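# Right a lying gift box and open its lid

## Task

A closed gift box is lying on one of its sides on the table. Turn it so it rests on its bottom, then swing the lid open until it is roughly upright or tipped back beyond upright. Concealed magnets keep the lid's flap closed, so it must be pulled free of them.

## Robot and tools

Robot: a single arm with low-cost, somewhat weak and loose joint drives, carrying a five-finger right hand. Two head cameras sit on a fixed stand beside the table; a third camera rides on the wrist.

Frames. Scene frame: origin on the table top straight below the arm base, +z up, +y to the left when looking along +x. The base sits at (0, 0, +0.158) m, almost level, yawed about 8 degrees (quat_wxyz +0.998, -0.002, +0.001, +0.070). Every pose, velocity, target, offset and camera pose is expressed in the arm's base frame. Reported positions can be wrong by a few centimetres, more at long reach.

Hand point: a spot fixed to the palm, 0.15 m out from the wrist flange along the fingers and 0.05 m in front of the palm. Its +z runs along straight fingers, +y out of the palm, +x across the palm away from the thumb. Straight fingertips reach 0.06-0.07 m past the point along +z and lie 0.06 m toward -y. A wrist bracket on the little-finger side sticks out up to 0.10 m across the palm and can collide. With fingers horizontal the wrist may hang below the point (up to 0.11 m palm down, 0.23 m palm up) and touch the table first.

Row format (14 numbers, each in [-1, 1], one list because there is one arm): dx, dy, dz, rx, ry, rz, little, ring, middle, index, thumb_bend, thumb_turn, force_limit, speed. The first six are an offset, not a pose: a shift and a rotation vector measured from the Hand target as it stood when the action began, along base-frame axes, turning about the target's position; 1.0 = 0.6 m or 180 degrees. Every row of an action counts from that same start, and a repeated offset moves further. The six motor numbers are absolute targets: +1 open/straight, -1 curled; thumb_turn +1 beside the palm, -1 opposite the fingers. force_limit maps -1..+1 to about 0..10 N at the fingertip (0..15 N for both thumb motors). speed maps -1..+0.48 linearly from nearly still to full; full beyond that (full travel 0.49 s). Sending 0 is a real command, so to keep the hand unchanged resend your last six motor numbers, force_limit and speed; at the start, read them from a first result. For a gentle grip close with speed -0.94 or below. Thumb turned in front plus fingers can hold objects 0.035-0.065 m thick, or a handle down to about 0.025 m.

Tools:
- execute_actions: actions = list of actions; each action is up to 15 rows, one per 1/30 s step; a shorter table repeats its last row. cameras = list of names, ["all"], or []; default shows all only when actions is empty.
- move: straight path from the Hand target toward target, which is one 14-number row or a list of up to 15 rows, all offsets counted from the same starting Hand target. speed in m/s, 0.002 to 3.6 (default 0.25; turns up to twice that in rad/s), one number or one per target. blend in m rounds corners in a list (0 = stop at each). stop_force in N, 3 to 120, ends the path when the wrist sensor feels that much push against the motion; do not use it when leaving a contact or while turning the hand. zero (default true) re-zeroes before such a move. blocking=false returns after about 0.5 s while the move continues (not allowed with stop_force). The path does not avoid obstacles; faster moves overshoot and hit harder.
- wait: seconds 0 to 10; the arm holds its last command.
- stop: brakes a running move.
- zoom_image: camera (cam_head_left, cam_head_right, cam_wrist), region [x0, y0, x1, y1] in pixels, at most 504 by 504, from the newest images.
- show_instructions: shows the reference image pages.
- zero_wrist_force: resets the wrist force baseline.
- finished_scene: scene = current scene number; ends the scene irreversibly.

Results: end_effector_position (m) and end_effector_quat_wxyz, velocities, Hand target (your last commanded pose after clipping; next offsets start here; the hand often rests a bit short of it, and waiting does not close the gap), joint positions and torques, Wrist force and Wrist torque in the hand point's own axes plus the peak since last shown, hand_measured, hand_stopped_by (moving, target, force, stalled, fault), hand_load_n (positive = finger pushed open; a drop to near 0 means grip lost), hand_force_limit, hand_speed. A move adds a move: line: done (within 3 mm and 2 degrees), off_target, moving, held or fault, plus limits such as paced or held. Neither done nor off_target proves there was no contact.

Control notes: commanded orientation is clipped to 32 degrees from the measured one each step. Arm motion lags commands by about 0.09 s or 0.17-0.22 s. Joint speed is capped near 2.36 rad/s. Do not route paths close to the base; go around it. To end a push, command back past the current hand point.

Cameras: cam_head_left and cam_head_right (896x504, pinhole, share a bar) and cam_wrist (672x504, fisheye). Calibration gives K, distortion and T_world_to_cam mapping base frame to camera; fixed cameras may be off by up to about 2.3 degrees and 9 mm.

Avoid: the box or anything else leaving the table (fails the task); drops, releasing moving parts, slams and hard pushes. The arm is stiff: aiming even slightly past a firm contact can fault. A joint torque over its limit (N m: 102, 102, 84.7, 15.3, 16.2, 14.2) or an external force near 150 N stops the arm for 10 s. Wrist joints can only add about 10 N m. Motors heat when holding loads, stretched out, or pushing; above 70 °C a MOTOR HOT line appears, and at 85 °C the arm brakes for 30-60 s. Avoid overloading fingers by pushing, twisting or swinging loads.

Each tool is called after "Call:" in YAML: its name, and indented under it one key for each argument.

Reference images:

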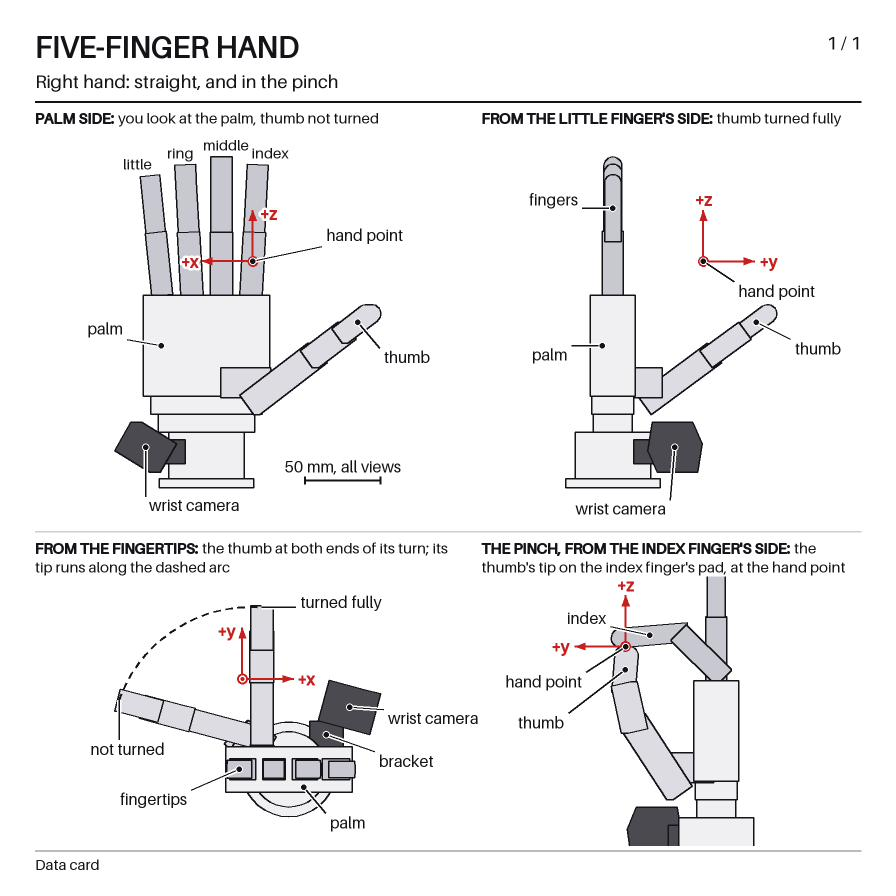

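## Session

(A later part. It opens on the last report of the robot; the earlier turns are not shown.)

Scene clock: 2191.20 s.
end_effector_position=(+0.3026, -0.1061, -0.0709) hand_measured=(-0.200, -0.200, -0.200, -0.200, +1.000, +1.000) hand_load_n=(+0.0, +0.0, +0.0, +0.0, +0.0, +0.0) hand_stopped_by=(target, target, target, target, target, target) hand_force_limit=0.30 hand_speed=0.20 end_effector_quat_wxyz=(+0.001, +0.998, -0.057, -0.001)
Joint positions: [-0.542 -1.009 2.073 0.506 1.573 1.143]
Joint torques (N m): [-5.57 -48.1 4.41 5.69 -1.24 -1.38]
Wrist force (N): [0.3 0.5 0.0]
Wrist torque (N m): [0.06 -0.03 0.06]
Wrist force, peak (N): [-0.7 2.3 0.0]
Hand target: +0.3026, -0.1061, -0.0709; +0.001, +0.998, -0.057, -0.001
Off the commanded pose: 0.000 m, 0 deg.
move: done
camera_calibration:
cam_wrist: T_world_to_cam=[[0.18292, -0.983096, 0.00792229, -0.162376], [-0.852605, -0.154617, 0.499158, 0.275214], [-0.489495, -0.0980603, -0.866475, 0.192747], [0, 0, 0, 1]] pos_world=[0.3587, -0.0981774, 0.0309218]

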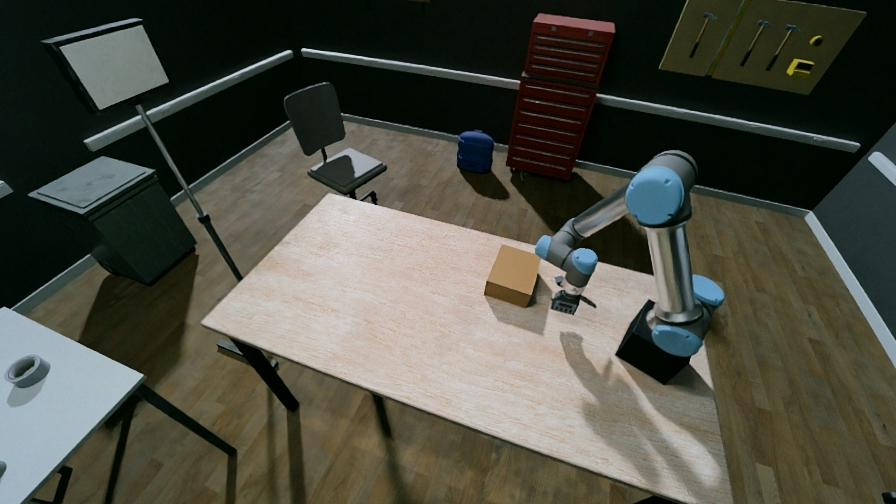

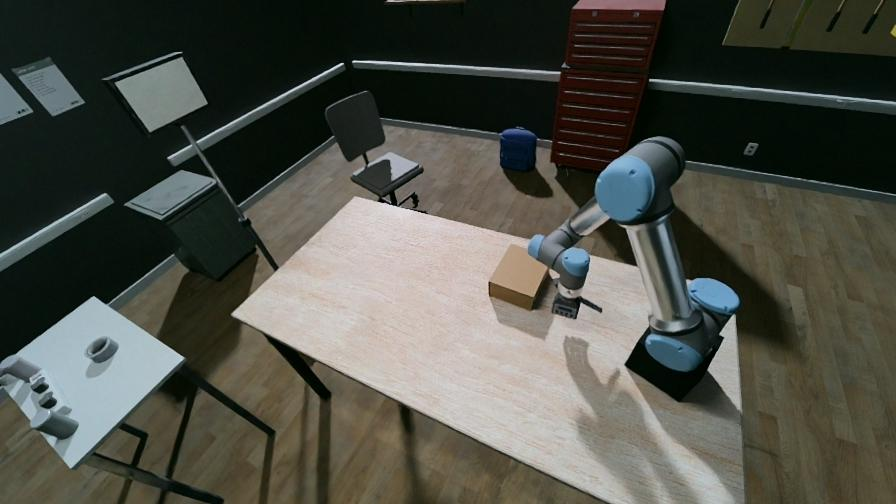

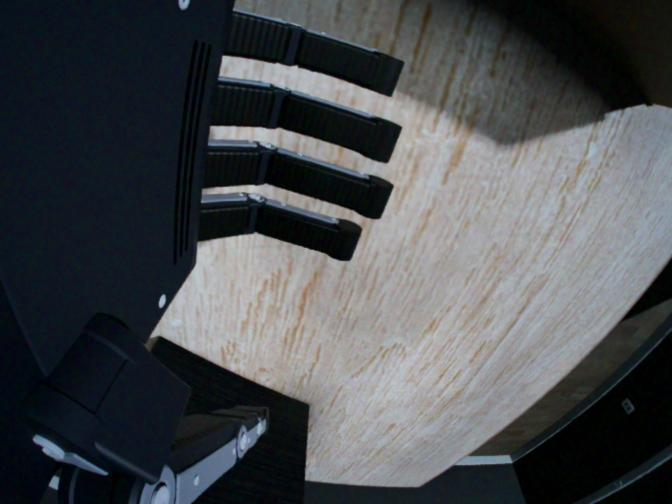

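Call:
move:
  target:
    - [0.0707, -0.0098, -0.0485, 0, 0, -0.0204, -0.1, -0.6, -0.6, -0.6, 1, 1, 0.3, 0.2]
    - [0.1053, -0.015, -0.0893, 0, 0, -0.0204, -0.1, -0.6, -0.6, -0.6, 1, 1, 0.3, 0.2]
    - [0.1365, -0.0207, -0.0893, 0, 0, -0.0204, -0.1, -0.6, -0.6, -0.6, 1, 1, 0.3, 0.2]
  speed: [0.08, 0.06, 0.015]
  cameras: ["cam_head_left", "cam_head_right", "cam_wrist"]

Call:
zoom_image:
  camera: "cam_wrist"
  region: [200, 0, 560, 260]

Call:
zoom_image:
  camera: "cam_head_right"
  region: [480, 235, 590, 315]

Scene clock: 2222.40 s.
end_effector_position=(+0.3844, -0.1185, -0.1244) hand_measured=(-0.100, -0.600, -0.600, -0.600, +1.000, +1.000) hand_load_n=(+0.0, +0.5, +0.0, +0.0, +0.0, +0.0) hand_stopped_by=(target, target, target, target, target, target) hand_force_limit=0.30 hand_speed=0.20 end_effector_quat_wxyz=(+0.001, +0.996, -0.089, -0.001)
Joint positions: [-0.465 -0.775 1.794 0.551 1.573 1.284]
Joint torques (N m): [6.67 -21.65 -19.4 5.66 0.25 1.49]
Wrist force (N): [-1.0 -0.1 0.3]
Wrist torque (N m): [0.03 -0.02 -0.07]
Wrist force, peak (N): [0.0 2.1 0.0]
Hand target: +0.3845, -0.1185, -0.1244; +0.001, +0.996, -0.089, -0.001
Off the commanded pose: 0.000 m, 0 deg.
move: done
camera_calibration:
cam_wrist: T_world_to_cam=[[0.119586, -0.992794, 0.00768869, -0.165944], [-0.860774, -0.0998185, 0.499104, 0.379448], [-0.49474, -0.0663043, -0.866508, 0.190915], [0, 0, 0, 1]] pos_world=[0.440917, -0.114214, -0.0226789]

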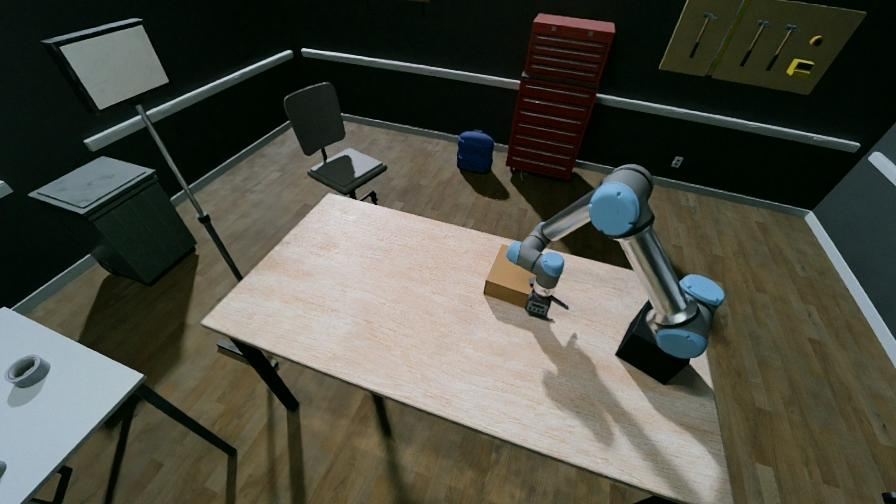

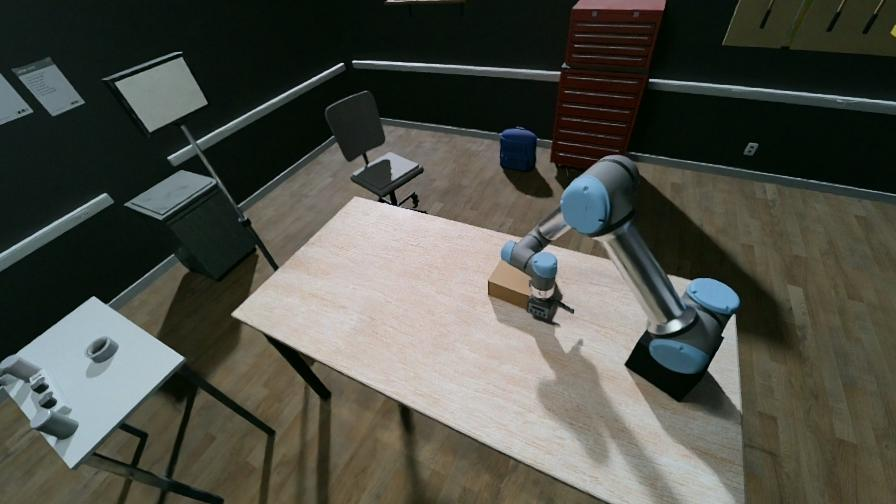

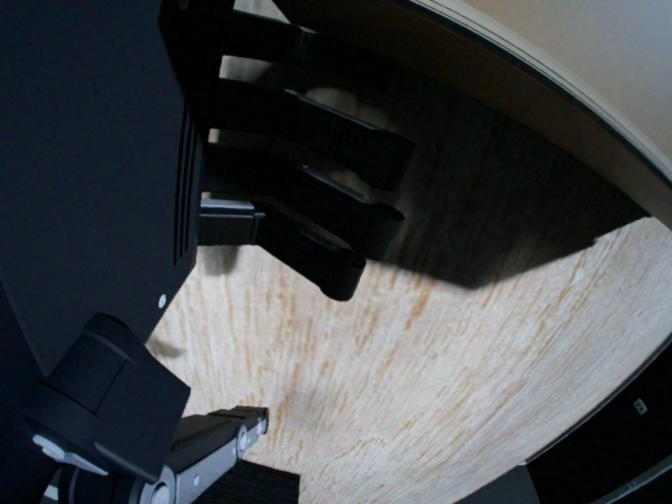

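Scaled by 1.400 from the camera's 672x504 image, which has a finer 960x720 frame.

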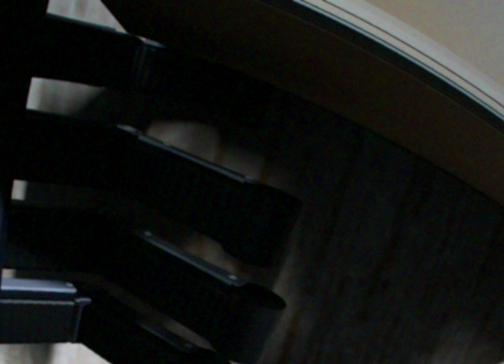

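Scaled by 4.582 from the camera's 896x504 image, which has a finer 1280x720 frame.

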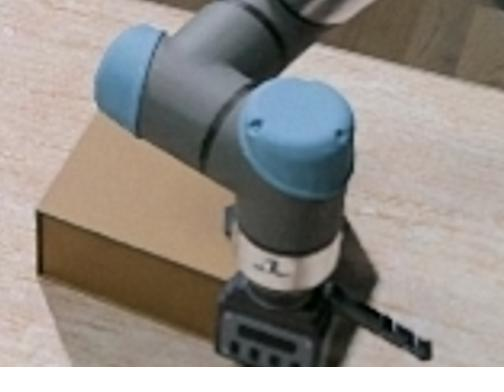

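Call:
move:
  target: [0.0002, -0.0053, 0.0075, 0, 0, 0, 0.0, -0.6, -0.6, -0.6, 1, 1, 0.3, -0.85]
  speed: 0.02

Call:
move:
  target: [0.0002, -0.0063, 0.0105, 0, 0, 0, 0.1, -0.6, -0.6, -0.6, 1, 1, 0.3, -0.85]
  speed: 0.02
  cameras: ["cam_head_left", "cam_head_right", "cam_wrist"]

Call:
zoom_image:
  camera: "cam_head_right"
  region: [480, 235, 590, 315]

Call:
zoom_image:
  camera: "cam_wrist"
  region: [200, 0, 560, 260]

Scene clock: 2240.73 s.
end_effector_position=(+0.3846, -0.1216, -0.1201) hand_measured=(+0.000, -0.600, -0.600, -0.600, +1.000, +1.000) hand_load_n=(+0.5, +0.0, +0.0, +0.0, +0.0, +0.0) hand_stopped_by=(target, target, target, target, target, target) hand_force_limit=0.30 hand_speed=-0.85 end_effector_quat_wxyz=(+0.001, +0.996, -0.089, -0.001)
Joint positions: [-0.471 -0.783 1.793 0.561 1.573 1.277]
Joint torques (N m): [-4.81 -59.95 -21 5.05 0.87 -0.86]
Wrist force (N): [-0.7 0.1 0.8]
Wrist torque (N m): [0.01 -0.06 -0.05]
Wrist force, peak (N): [-1.5 -0.1 -0.6]
Hand target: +0.3846, -0.1217, -0.1199; +0.001, +0.996, -0.089, -0.001
Off the commanded pose: 0.000 m, 0 deg.
move: done

Scene clock: 2241.53 s.
end_effector_position=(+0.3847, -0.1254, -0.1137) hand_measured=(+0.100, -0.600, -0.600, -0.600, +1.000, +1.000) hand_load_n=(+0.0, +0.0, +0.0, +0.0, +0.0, +0.0) hand_stopped_by=(target, target, target, target, target, target) hand_force_limit=0.30 hand_speed=-0.85 end_effector_quat_wxyz=(+0.001, +0.996, -0.089, -0.001)
Joint positions: [-0.479 -0.795 1.792 0.574 1.573 1.269]
Joint torques (N m): [-5.49 -58 -20.96 5.64 0.82 -0.76]
Wrist force (N): [-0.8 0.3 0.6]
Wrist torque (N m): [0.05 -0.05 -0.05]
Wrist force, peak (N): [-1.2 0.7 -0.2]
Hand target: +0.3847, -0.1255, -0.1136; +0.001, +0.996, -0.089, -0.001
Off the commanded pose: 0.000 m, 0 deg.
move: done
camera_calibration:
cam_wrist: T_world_to_cam=[[0.119587, -0.992794, 0.00768896, -0.172914], [-0.860748, -0.0998153, 0.499149, 0.373617], [-0.494785, -0.0663098, -0.866482, 0.199984], [0, 0, 0, 1]] pos_world=[0.441217, -0.121114, -0.0118788]

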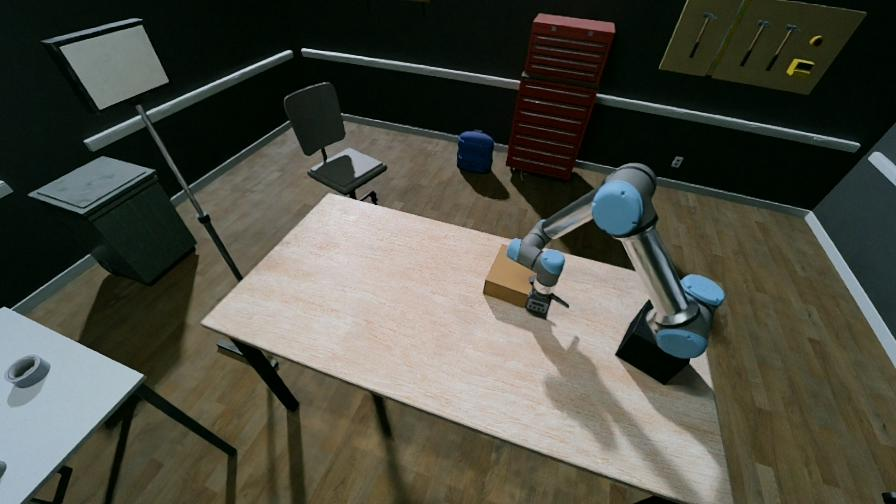

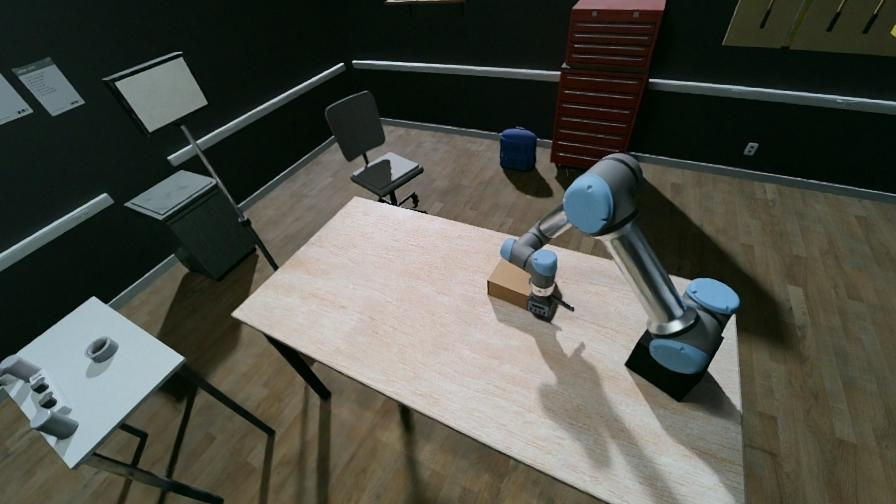

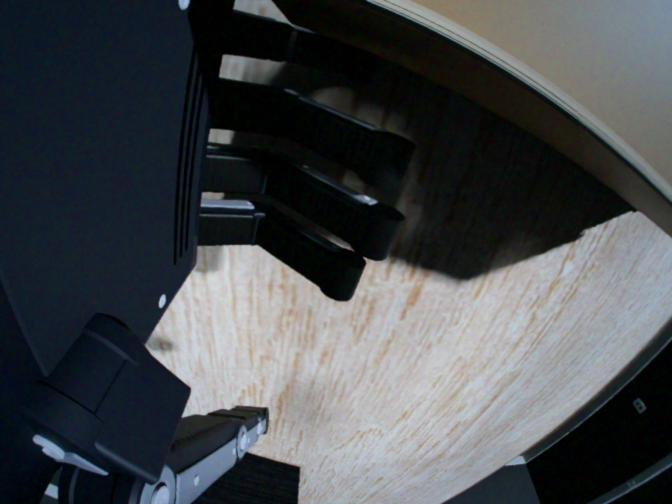

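Scaled by 4.582 from the camera's 896x504 image, which has a finer 1280x720 frame.

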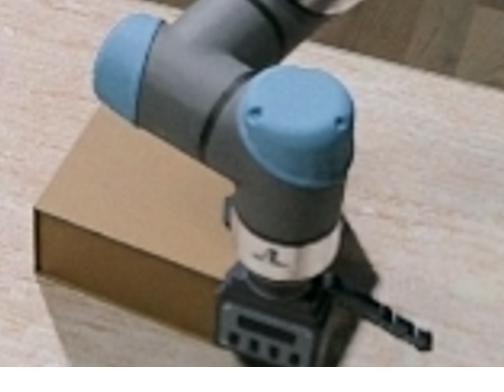

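Scaled by 1.400 from the camera's 672x504 image, which has a finer 960x720 frame.

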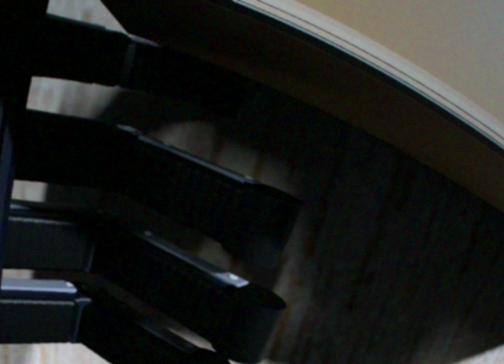

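Call:
move:
  target: [0.0002, -0.0075, 0.0093, 0, 0, 0, 0.2, -0.6, -0.6, -0.6, 1, 1, 0.3, -0.85]
  speed: 0.02
  cameras: ["cam_wrist"]

Call:
zoom_image:
  camera: "cam_wrist"
  region: [200, 0, 560, 260]

Scene clock: 2248.87 s.
end_effector_position=(+0.3848, -0.1299, -0.1082) hand_measured=(+0.200, -0.600, -0.600, -0.600, +1.000, +1.000) hand_load_n=(+0.5, +0.0, +0.0, +0.0, +0.0, +0.0) hand_stopped_by=(target, target, target, target, target, target) hand_force_limit=0.30 hand_speed=-0.85 end_effector_quat_wxyz=(+0.001, +0.996, -0.089, -0.001)
Joint positions: [-0.489 -0.805 1.79 0.586 1.573 1.26]
Joint torques (N m): [-7.66 -61.06 -21.7 5.68 0.25 -1.24]
Wrist force (N): [-0.8 -0.3 0.5]
Wrist torque (N m): [-0.02 -0.04 -0.03]
Wrist force, peak (N): [-1.3 -0.2 0.8]
Hand target: +0.3848, -0.1300, -0.1081; +0.001, +0.996, -0.089, -0.001
Off the commanded pose: 0.000 m, 0 deg.
move: done
camera_calibration:
cam_wrist: T_world_to_cam=[[0.119587, -0.992794, 0.00768896, -0.177336], [-0.860748, -0.0998153, 0.499149, 0.370519], [-0.494785, -0.0663098, -0.866482, 0.204507], [0, 0, 0, 1]] pos_world=[0.441317, -0.125514, -0.00637884]
Images, in order (width x height): cam_wrist 672x504.

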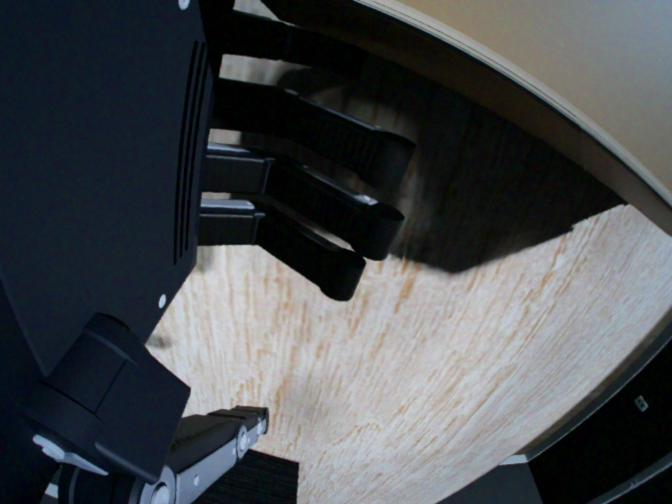

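Scaled by 1.400 from the camera's 672x504 image, which has a finer 960x720 frame.

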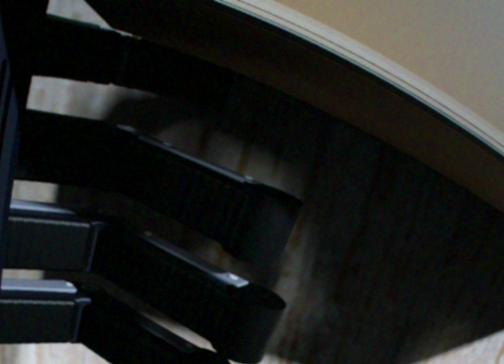

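Call:
move:
  target: [0.0003, -0.0005, 0.0065, 0, 0, 0, 0.3, -0.6, -0.6, -0.6, 1, 1, 0.3, -0.85]
  speed: 0.02

Call:
move:
  target: [0.0003, 0.0, 0.0065, 0, 0, 0, 0.4, -0.6, -0.6, -0.6, 1, 1, 0.3, -0.85]
  speed: 0.02
  cameras: ["cam_wrist"]

Call:
zoom_image:
  camera: "cam_wrist"
  region: [200, 0, 560, 260]

Scene clock: 2271.33 s.
end_effector_position=(+0.3850, -0.1303, -0.1043) hand_measured=(+0.300, -0.600, -0.600, -0.600, +1.000, +1.000) hand_load_n=(+0.5, +0.0, +0.0, +0.5, +0.0, +0.0) hand_stopped_by=(target, target, target, target, target, target) hand_force_limit=0.30 hand_speed=-0.85 end_effector_quat_wxyz=(+0.001, +0.996, -0.089, -0.001)
Joint positions: [-0.489 -0.812 1.79 0.594 1.573 1.259]
Joint torques (N m): [-7.74 -59.18 -21.3 5.96 0.99 -1.47]
Wrist force (N): [-1.0 0.4 0.3]
Wrist torque (N m): [0.04 -0.02 -0.01]
Wrist force, peak (N): [-1.3 -0.2 1.2]
Hand target: +0.3850, -0.1303, -0.1042; +0.001, +0.996, -0.089, -0.001
Off the commanded pose: 0.000 m, 0 deg.
move: done

Scene clock: 2272.07 s.
end_effector_position=(+0.3852, -0.1303, -0.1004) hand_measured=(+0.400, -0.600, -0.600, -0.600, +1.000, +1.000) hand_load_n=(+0.5, +0.0, +0.0, +0.0, +0.0, +0.0) hand_stopped_by=(target, target, target, target, target, target) hand_force_limit=0.30 hand_speed=-0.85 end_effector_quat_wxyz=(+0.001, +0.996, -0.089, -0.001)
Joint positions: [-0.489 -0.82 1.789 0.601 1.573 1.259]
Joint torques (N m): [6.14 -57.69 -21.43 5.66 0.77 0.99]
Wrist force (N): [-0.8 0.3 1.0]
Wrist torque (N m): [0.02 -0.05 0.01]
Wrist force, peak (N): [-0.9 1.0 0.5]
Hand target: +0.3852, -0.1303, -0.1003; +0.001, +0.996, -0.089, -0.001
Off the commanded pose: 0.000 m, 0 deg.
move: done
camera_calibration:
cam_wrist: T_world_to_cam=[[0.119587, -0.992794, 0.00768896, -0.177841], [-0.860748, -0.0998153, 0.499149, 0.36693], [-0.494785, -0.0663098, -0.866482, 0.211437], [0, 0, 0, 1]] pos_world=[0.441717, -0.125914, 0.00142116]
Images, in order (width x height): cam_wrist 672x504.

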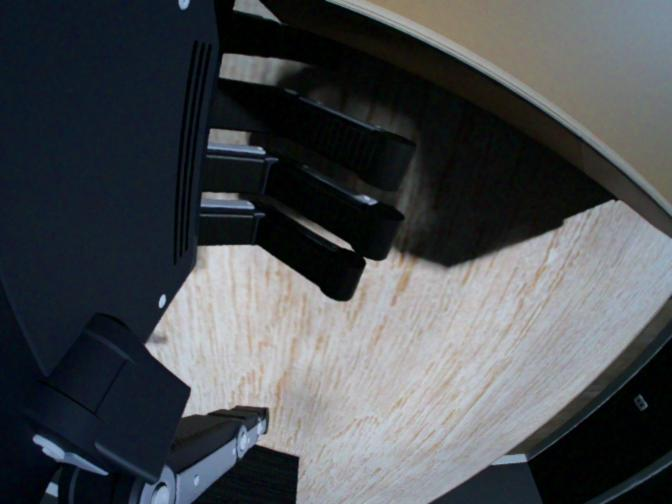

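Scaled by 1.400 from the camera's 672x504 image, which has a finer 960x720 frame.

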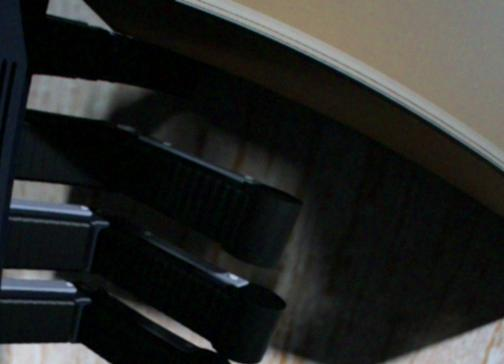

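Call:
move:
  target: [0.0, 0.0, -0.02, 0, 0, 0, 0.4, -0.6, -0.6, -0.6, 1, 1, 0.3, -0.85]
  speed: 0.008
  stop_force: 3
  cameras: ["cam_wrist"]

Call:
zoom_image:
  camera: "cam_wrist"
  region: [200, 0, 440, 160]

Scene clock: 2280.30 s.
end_effector_position=(+0.3852, -0.1303, -0.1067) hand_measured=(+0.400, -0.600, -0.600, -0.600, +1.000, +1.000) hand_load_n=(-1.5, +0.0, +0.0, +0.0, +0.0, +0.0) hand_stopped_by=(target, target, target, target, target, target) hand_force_limit=0.30 hand_speed=-0.85 end_effector_quat_wxyz=(+0.001, +0.996, -0.089, -0.001)
Joint positions: [-0.489 -0.807 1.789 0.589 1.573 1.259]
Joint torques (N m): [5.78 -58.02 -8.28 5.53 -0.12 0.9]
Wrist force (N): [-0.8 0.1 -2.6]
Wrist torque (N m): [0.11 0.17 -0.01]
Wrist force, peak (N): [-0.5 -1.7 -5.1]
Hand target: +0.3852, -0.1303, -0.1067; +0.001, +0.996, -0.089, -0.001 (not the last commanded pose)
Off the commanded pose: 0.006 m, 0 deg.
move: contact
camera_calibration:
cam_wrist: T_world_to_cam=[[0.119576, -0.992795, 0.00769496, -0.177788], [-0.860775, -0.0998065, 0.499104, 0.370087], [-0.49474, -0.0663045, -0.866508, 0.205959], [0, 0, 0, 1]] pos_world=[0.441717, -0.125914, -0.0048789]
Images, in order (width x height): cam_wrist 672x504.

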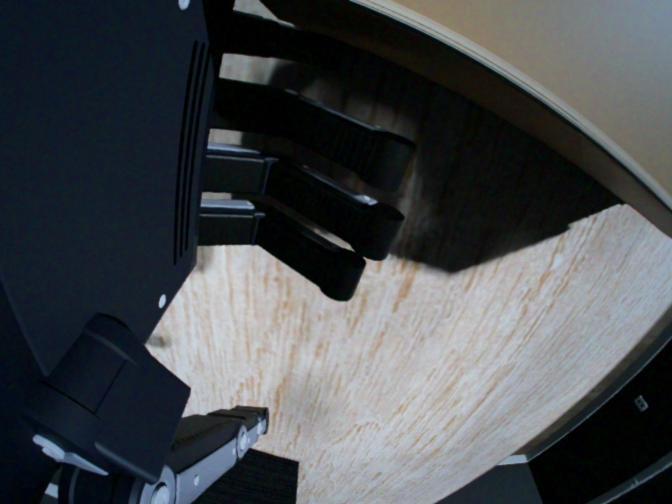

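Scaled by 2.100 from the camera's 672x504 image, which has a finer 960x720 frame.

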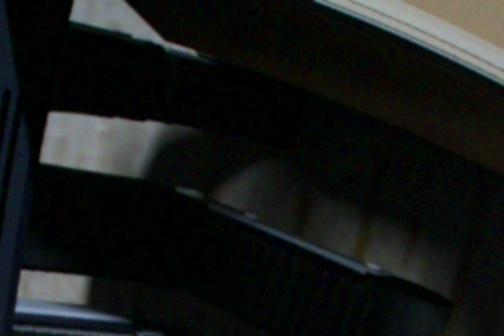

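Call:
move:
  target:
    - [-0.01, 0.002, 0.01, 0, 0, 0, 0.4, -0.6, -0.6, -0.6, 1, 1, 0.3, 0.2]
    - [-0.1, 0.06, 0.03, 0, 0, 0, -0.1, -0.6, -0.6, -0.6, 1, 1, 0.3, 0.2]
  speed: [0.05, 0.15]
  cameras: ["cam_head_left", "cam_head_right", "cam_wrist"]

Call:
zoom_image:
  camera: "cam_head_left"
  region: [480, 235, 590, 315]

Call:
zoom_image:
  camera: "cam_head_right"
  region: [480, 235, 590, 315]

Scene clock: 2470.20 s.
end_effector_position=(+0.3252, -0.0943, -0.0887) hand_measured=(-0.100, -0.600, -0.600, -0.600, +1.000, +1.000) hand_load_n=(+0.5, +0.0, +0.0, +0.0, +0.0, +0.0) hand_stopped_by=(target, target, target, target, target, target) hand_force_limit=0.30 hand_speed=0.20 end_effector_quat_wxyz=(+0.001, +0.996, -0.089, -0.001)
Joint positions: [-0.479 -0.934 1.997 0.508 1.573 1.27]
Joint torques (N m): [6.22 -51.6 5.07 -0.59 -0.63 0.97]
Wrist force (N): [0.1 0.6 0.0]
Wrist torque (N m): [0.10 0.02 0.05]
Wrist force, peak (N): [-0.9 -0.1 -2.8]
Hand target: +0.3252, -0.0943, -0.0887; +0.001, +0.996, -0.089, -0.001
Off the commanded pose: 0.000 m, 0 deg.
move: done
camera_calibration:
cam_wrist: T_world_to_cam=[[0.119587, -0.992794, 0.00768896, -0.135015], [-0.860748, -0.0998153, 0.499149, 0.313038], [-0.494785, -0.0663098, -0.866482, 0.194275], [0, 0, 0, 1]] pos_world=[0.381717, -0.089914, 0.0131212]

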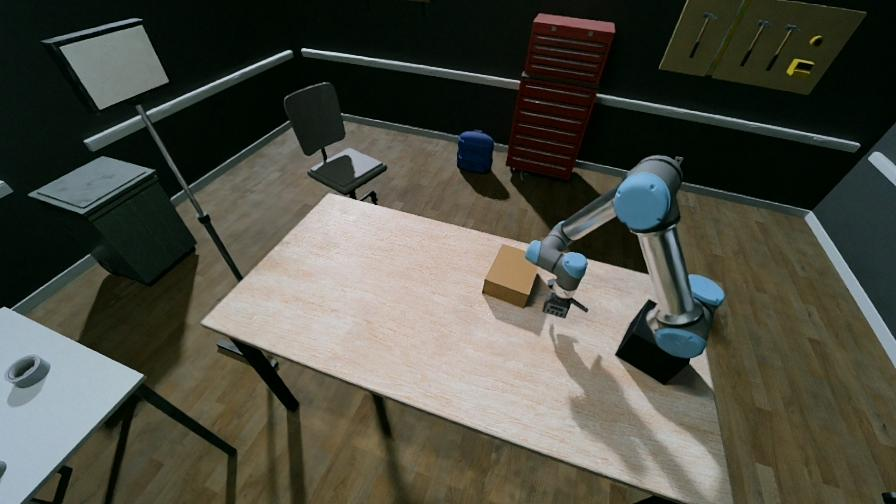

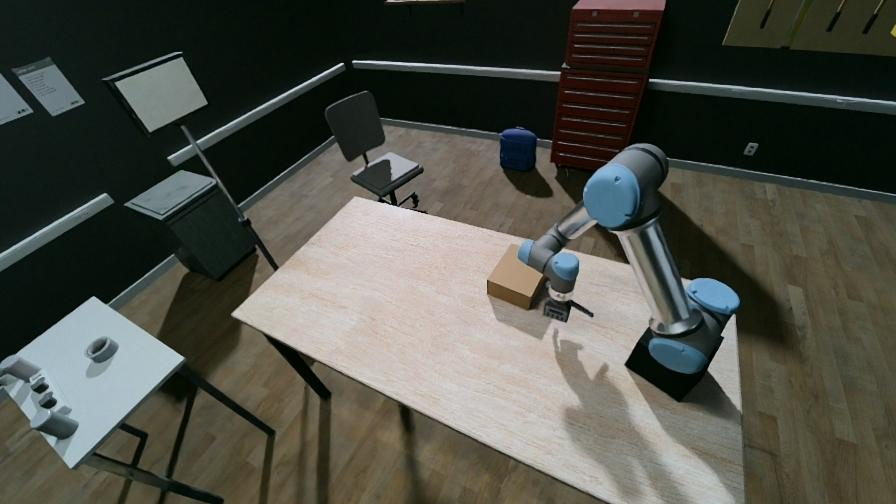

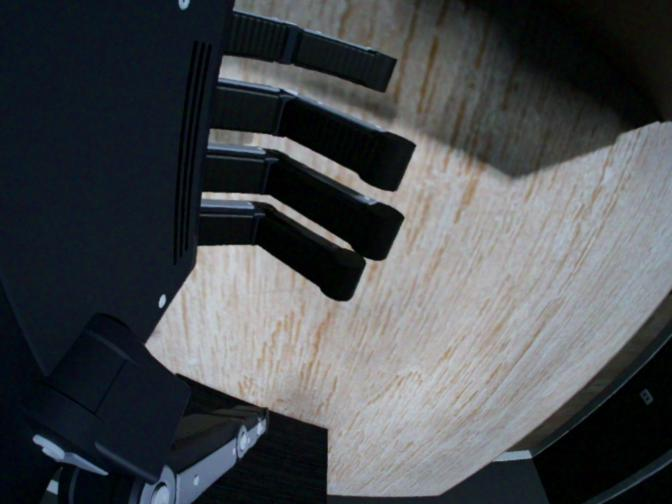

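Scaled by 4.582 from the camera's 896x504 image, which has a finer 1280x720 frame.

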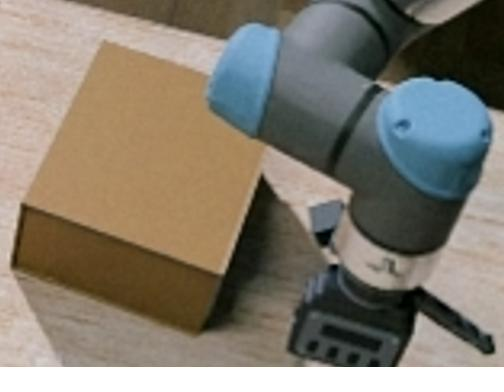

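Scaled by 4.582 from the camera's 896x504 image, which has a finer 1280x720 frame.

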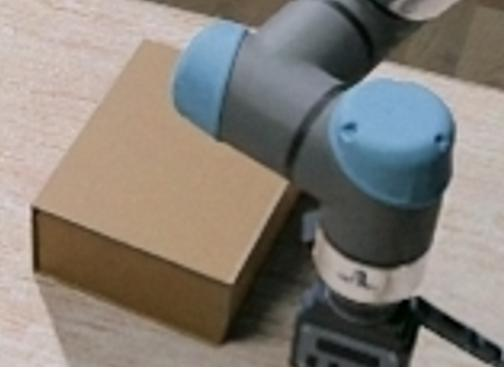

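Call:
move:
  target:
    - [0.0892, -0.0292, -0.043, 0, 0, -0.006, -0.1, -0.6, -0.6, -0.6, 1, 1, 0.3, 0.2]
    - [0.0892, -0.0292, -0.0663, 0, 0, -0.006, -0.1, -0.6, -0.6, -0.6, 1, 1, 0.3, 0.2]
    - [0.1152, -0.0352, -0.0663, 0, 0, -0.006, -0.1, -0.6, -0.6, -0.6, 1, 1, 0.3, 0.2]
  speed: [0.1, 0.06, 0.02]

Call:
move:
  target: [0, 0, -0.015, 0, 0, 0, -0.1, -0.6, -0.6, -0.6, 1, 1, 0.3, 0.2]
  speed: 0.006
  stop_force: 3
  cameras: ["cam_wrist"]

Call:
zoom_image:
  camera: "cam_wrist"
  region: [200, 0, 440, 160]

Scene clock: 2494.97 s.
end_effector_position=(+0.3942, -0.1154, -0.1285) hand_measured=(-0.100, -0.600, -0.600, -0.600, +1.000, +1.000) hand_load_n=(+0.0, +0.0, +0.0, +0.0, +0.0, +0.0) hand_stopped_by=(target, target, target, target, target, target) hand_force_limit=0.30 hand_speed=0.20 end_effector_quat_wxyz=(+0.001, +0.995, -0.098, -0.001)
Joint positions: [-0.448 -0.752 1.759 0.565 1.573 1.319]
Joint torques (N m): [6.93 -21.1 -20.96 5.44 -0.08 1.53]
Wrist force (N): [-1.0 -0.2 -0.2]
Wrist torque (N m): [0.01 -0.03 -0.07]
Wrist force, peak (N): [-1.5 0.0 -0.2]
Hand target: +0.3943, -0.1154, -0.1285; +0.001, +0.995, -0.098, -0.001
Off the commanded pose: 0.000 m, 0 deg.
move: done

Scene clock: 2496.90 s.
end_effector_position=(+0.3943, -0.1154, -0.1327) hand_measured=(-0.100, -0.600, -0.600, -0.600, +1.000, +1.000) hand_load_n=(-3.0, +0.5, +0.0, +0.0, +0.0, +0.0) hand_stopped_by=(target, target, target, target, target, target) hand_force_limit=0.30 hand_speed=0.20 end_effector_quat_wxyz=(+0.001, +0.995, -0.098, -0.001)
Joint positions: [-0.448 -0.744 1.758 0.557 1.573 1.319]
Joint torques (N m): [2.46 -59.34 -1.61 5 1.05 1.59]
Wrist force (N): [-1.4 -0.3 -3.3]
Wrist torque (N m): [0.10 0.15 -0.09]
Wrist force, peak (N): [-0.9 -2.4 -5.2]
Hand target: +0.3943, -0.1154, -0.1327; +0.001, +0.995, -0.098, -0.001 (not the last commanded pose)
Off the commanded pose: 0.005 m, 0 deg.
move: contact
camera_calibration:
cam_wrist: T_world_to_cam=[[0.100863, -0.994871, 0.007656, -0.156767], [-0.86251, -0.083603, 0.499086, 0.395001], [-0.495886, -0.0569426, -0.866519, 0.190487], [0, 0, 0, 1]] pos_world=[0.450964, -0.112093, -0.030879]
Images, in order (width x height): cam_wrist 672x504.

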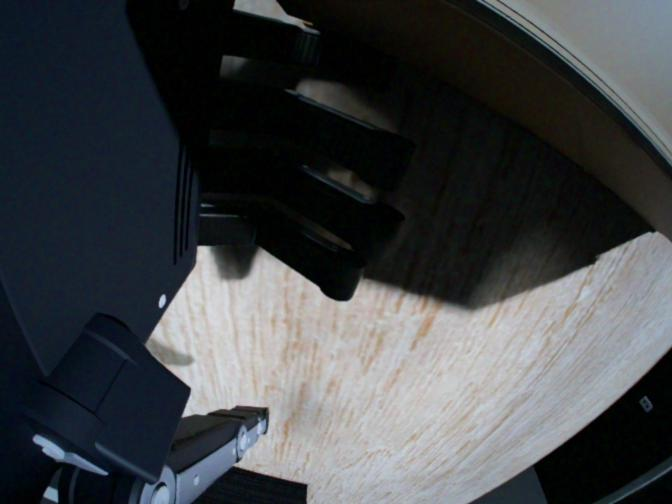

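Scaled by 2.100 from the camera's 672x504 image, which has a finer 960x720 frame.

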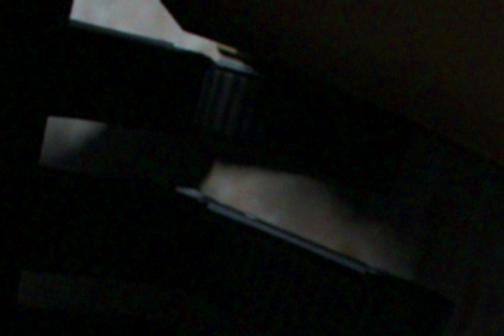

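Call:
execute_actions:
  actions: []
  cameras: ["cam_wrist","cam_head_left"]

Call:
zoom_image:
  camera: "cam_wrist"
  region: [240, 150, 600, 420]

Call:
zoom_image:
  camera: "cam_head_left"
  region: [480, 235, 590, 315]

Scene clock: 2553.27 s.
end_effector_position=(+0.3943, -0.1154, -0.1327) hand_measured=(-0.100, -0.600, -0.600, -0.600, +1.000, +1.000) hand_load_n=(-3.5, +0.0, +0.0, +0.0, +0.0, +0.0) hand_stopped_by=(target, target, target, target, target, target) hand_force_limit=0.30 hand_speed=0.20 end_effector_quat_wxyz=(+0.001, +0.995, -0.098, -0.001)
Joint positions: [-0.448 -0.744 1.758 0.557 1.573 1.319]
Joint velocities: within noise
Joint torques (N m): [-5.78 -59.26 3.54 4.54 0.96 1.15]
Motor temperatures (°C): [29 32 27 37 37 35]
Wrist force (N): [-1.5 -0.6 -2.7]
Wrist torque (N m): [0.06 0.17 -0.10]
Wrist force, peak (N): [-1.3 -0.9 -3.5]
Hand target: +0.3943, -0.1154, -0.1327; +0.001, +0.995, -0.098, -0.001 (not the last commanded pose)
Off the commanded pose: 0.005 m, 0 deg.
camera_calibration:
cam_wrist: T_world_to_cam=[[0.100872, -0.99487, 0.00765095, -0.156761], [-0.862484, -0.0836105, 0.499131, 0.394904], [-0.49593, -0.0569471, -0.866493, 0.190458], [0, 0, 0, 1]] pos_world=[0.450864, -0.112093, -0.030879]
Images, in order (width x height): cam_head_left 896x504, cam_wrist 672x504.

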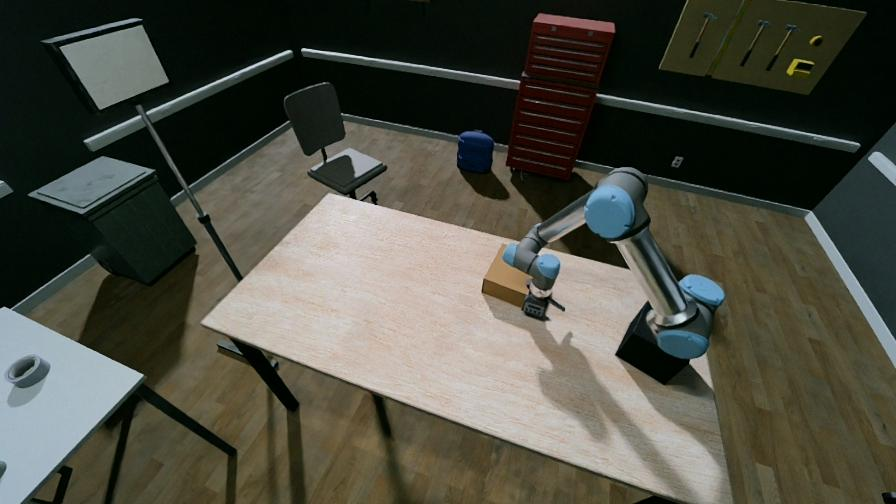

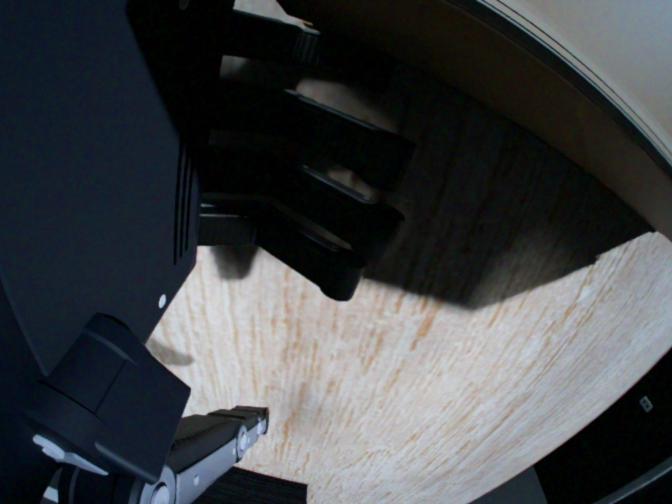

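Scaled by 1.400 from the camera's 672x504 image, which has a finer 960x720 frame.

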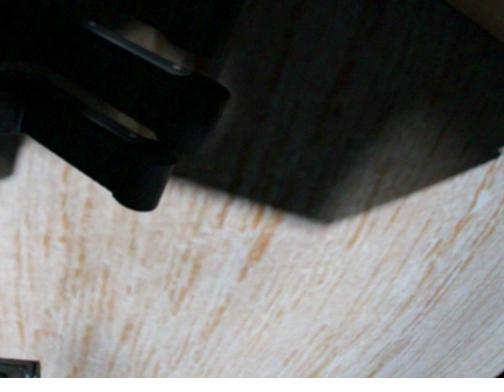

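Scaled by 4.582 from the camera's 896x504 image, which has a finer 1280x720 frame.

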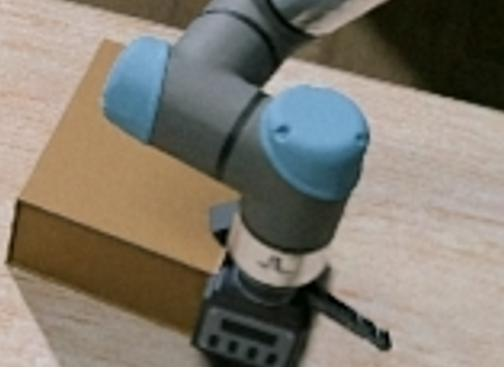

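Call:
move:
  target: [-0.0004, -0.0047, 0.0092, 0, 0, 0, 0.0, -0.6, -0.6, -0.6, 1, 1, 0.3, -0.85]
  speed: 0.02
  cameras: ["cam_wrist"]

Call:
move:
  target: [-0.0008, -0.0058, 0.0085, 0, 0, 0, 0.1, -0.6, -0.6, -0.6, 1, 1, 0.3, -0.85]
  speed: 0.02
  cameras: ["cam_wrist", "cam_head_left"]

Call:
zoom_image:
  camera: "cam_head_left"
  region: [480, 235, 590, 315]

Scene clock: 2571.97 s.
end_effector_position=(+0.3941, -0.1182, -0.1273) hand_measured=(+0.000, -0.600, -0.600, -0.600, +1.000, +1.000) hand_load_n=(-6.5, +0.0, +0.0, +0.0, +0.0, +0.0) hand_stopped_by=(moving, target, target, target, target, target) hand_force_limit=0.30 hand_speed=-0.85 end_effector_quat_wxyz=(+0.001, +0.995, -0.098, -0.001)
Joint positions: [-0.454 -0.755 1.759 0.567 1.573 1.313]
Joint torques (N m): [-6 -57.59 3.49 4.69 -2.18 -0.87]
Wrist force (N): [-3.3 3.2 -4.0]
Wrist torque (N m): [0.16 0.15 0.08]
Wrist force, peak (N): [-5.3 4.3 -10.2]
Hand target: +0.3941, -0.1182, -0.1271; +0.001, +0.995, -0.098, -0.001
Off the commanded pose: 0.000 m, 0 deg.
move: done
camera_calibration:
cam_wrist: T_world_to_cam=[[0.100838, -0.994872, 0.00778754, -0.15955], [-0.862489, -0.0835131, 0.499137, 0.391815], [-0.495928, -0.0570488, -0.866488, 0.194865], [0, 0, 0, 1]] pos_world=[0.450664, -0.114893, -0.0254786]
Images, in order (width x height): cam_wrist 672x504.

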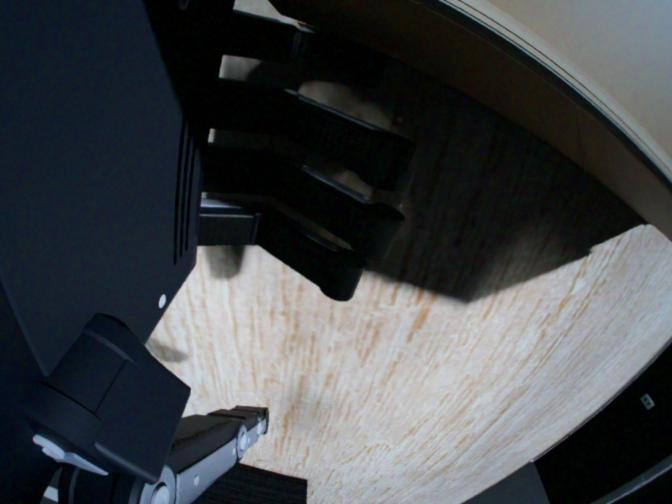

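Scene clock: 2572.73 s.
end_effector_position=(+0.3936, -0.1216, -0.1222) hand_measured=(+0.098, -0.600, -0.600, -0.600, +1.000, +1.000) hand_load_n=(-10.0, +0.0, +0.0, +0.0, +0.0, +0.0) hand_stopped_by=(moving, target, target, target, target, target) hand_force_limit=0.30 hand_speed=-0.85 end_effector_quat_wxyz=(+0.001, +0.995, -0.098, -0.001)
Joint positions: [-0.462 -0.765 1.76 0.576 1.573 1.305]
Joint torques (N m): [-4.56 -61.87 3.38 3.73 -2.21 -0.83]
Wrist force (N): [-5.2 3.9 -6.4]
Wrist torque (N m): [0.22 0.20 0.11]
Wrist force, peak (N): [-5.4 4.3 -10.3]
Hand target: +0.3936, -0.1217, -0.1220; +0.001, +0.995, -0.098, -0.001
Off the commanded pose: 0.000 m, 0 deg.
move: done
camera_calibration:
cam_wrist: T_world_to_cam=[[0.100872, -0.99487, 0.00765095, -0.163039], [-0.862484, -0.0836105, 0.499131, 0.388532], [-0.49593, -0.0569471, -0.866493, 0.19885], [0, 0, 0, 1]] pos_world=[0.450164, -0.118393, -0.020379]
Images, in order (width x height): cam_head_left 896x504, cam_wrist 672x504.

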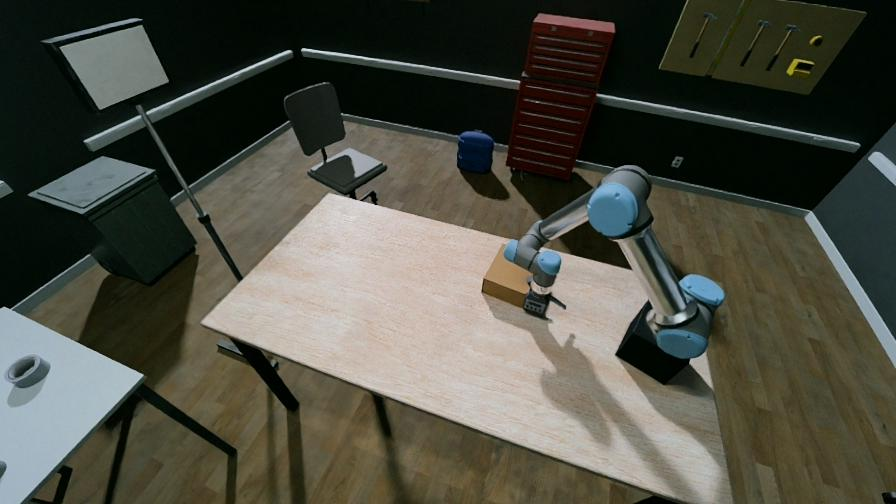

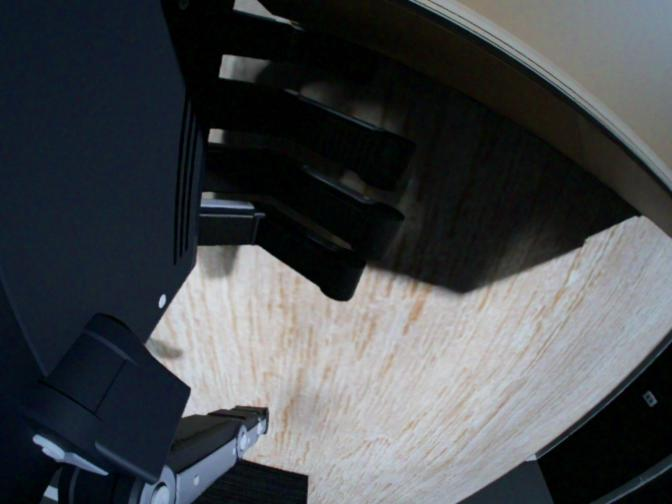

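Scaled by 4.582 from the camera's 896x504 image, which has a finer 1280x720 frame.

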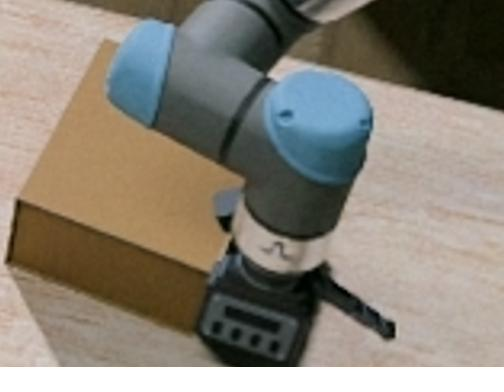

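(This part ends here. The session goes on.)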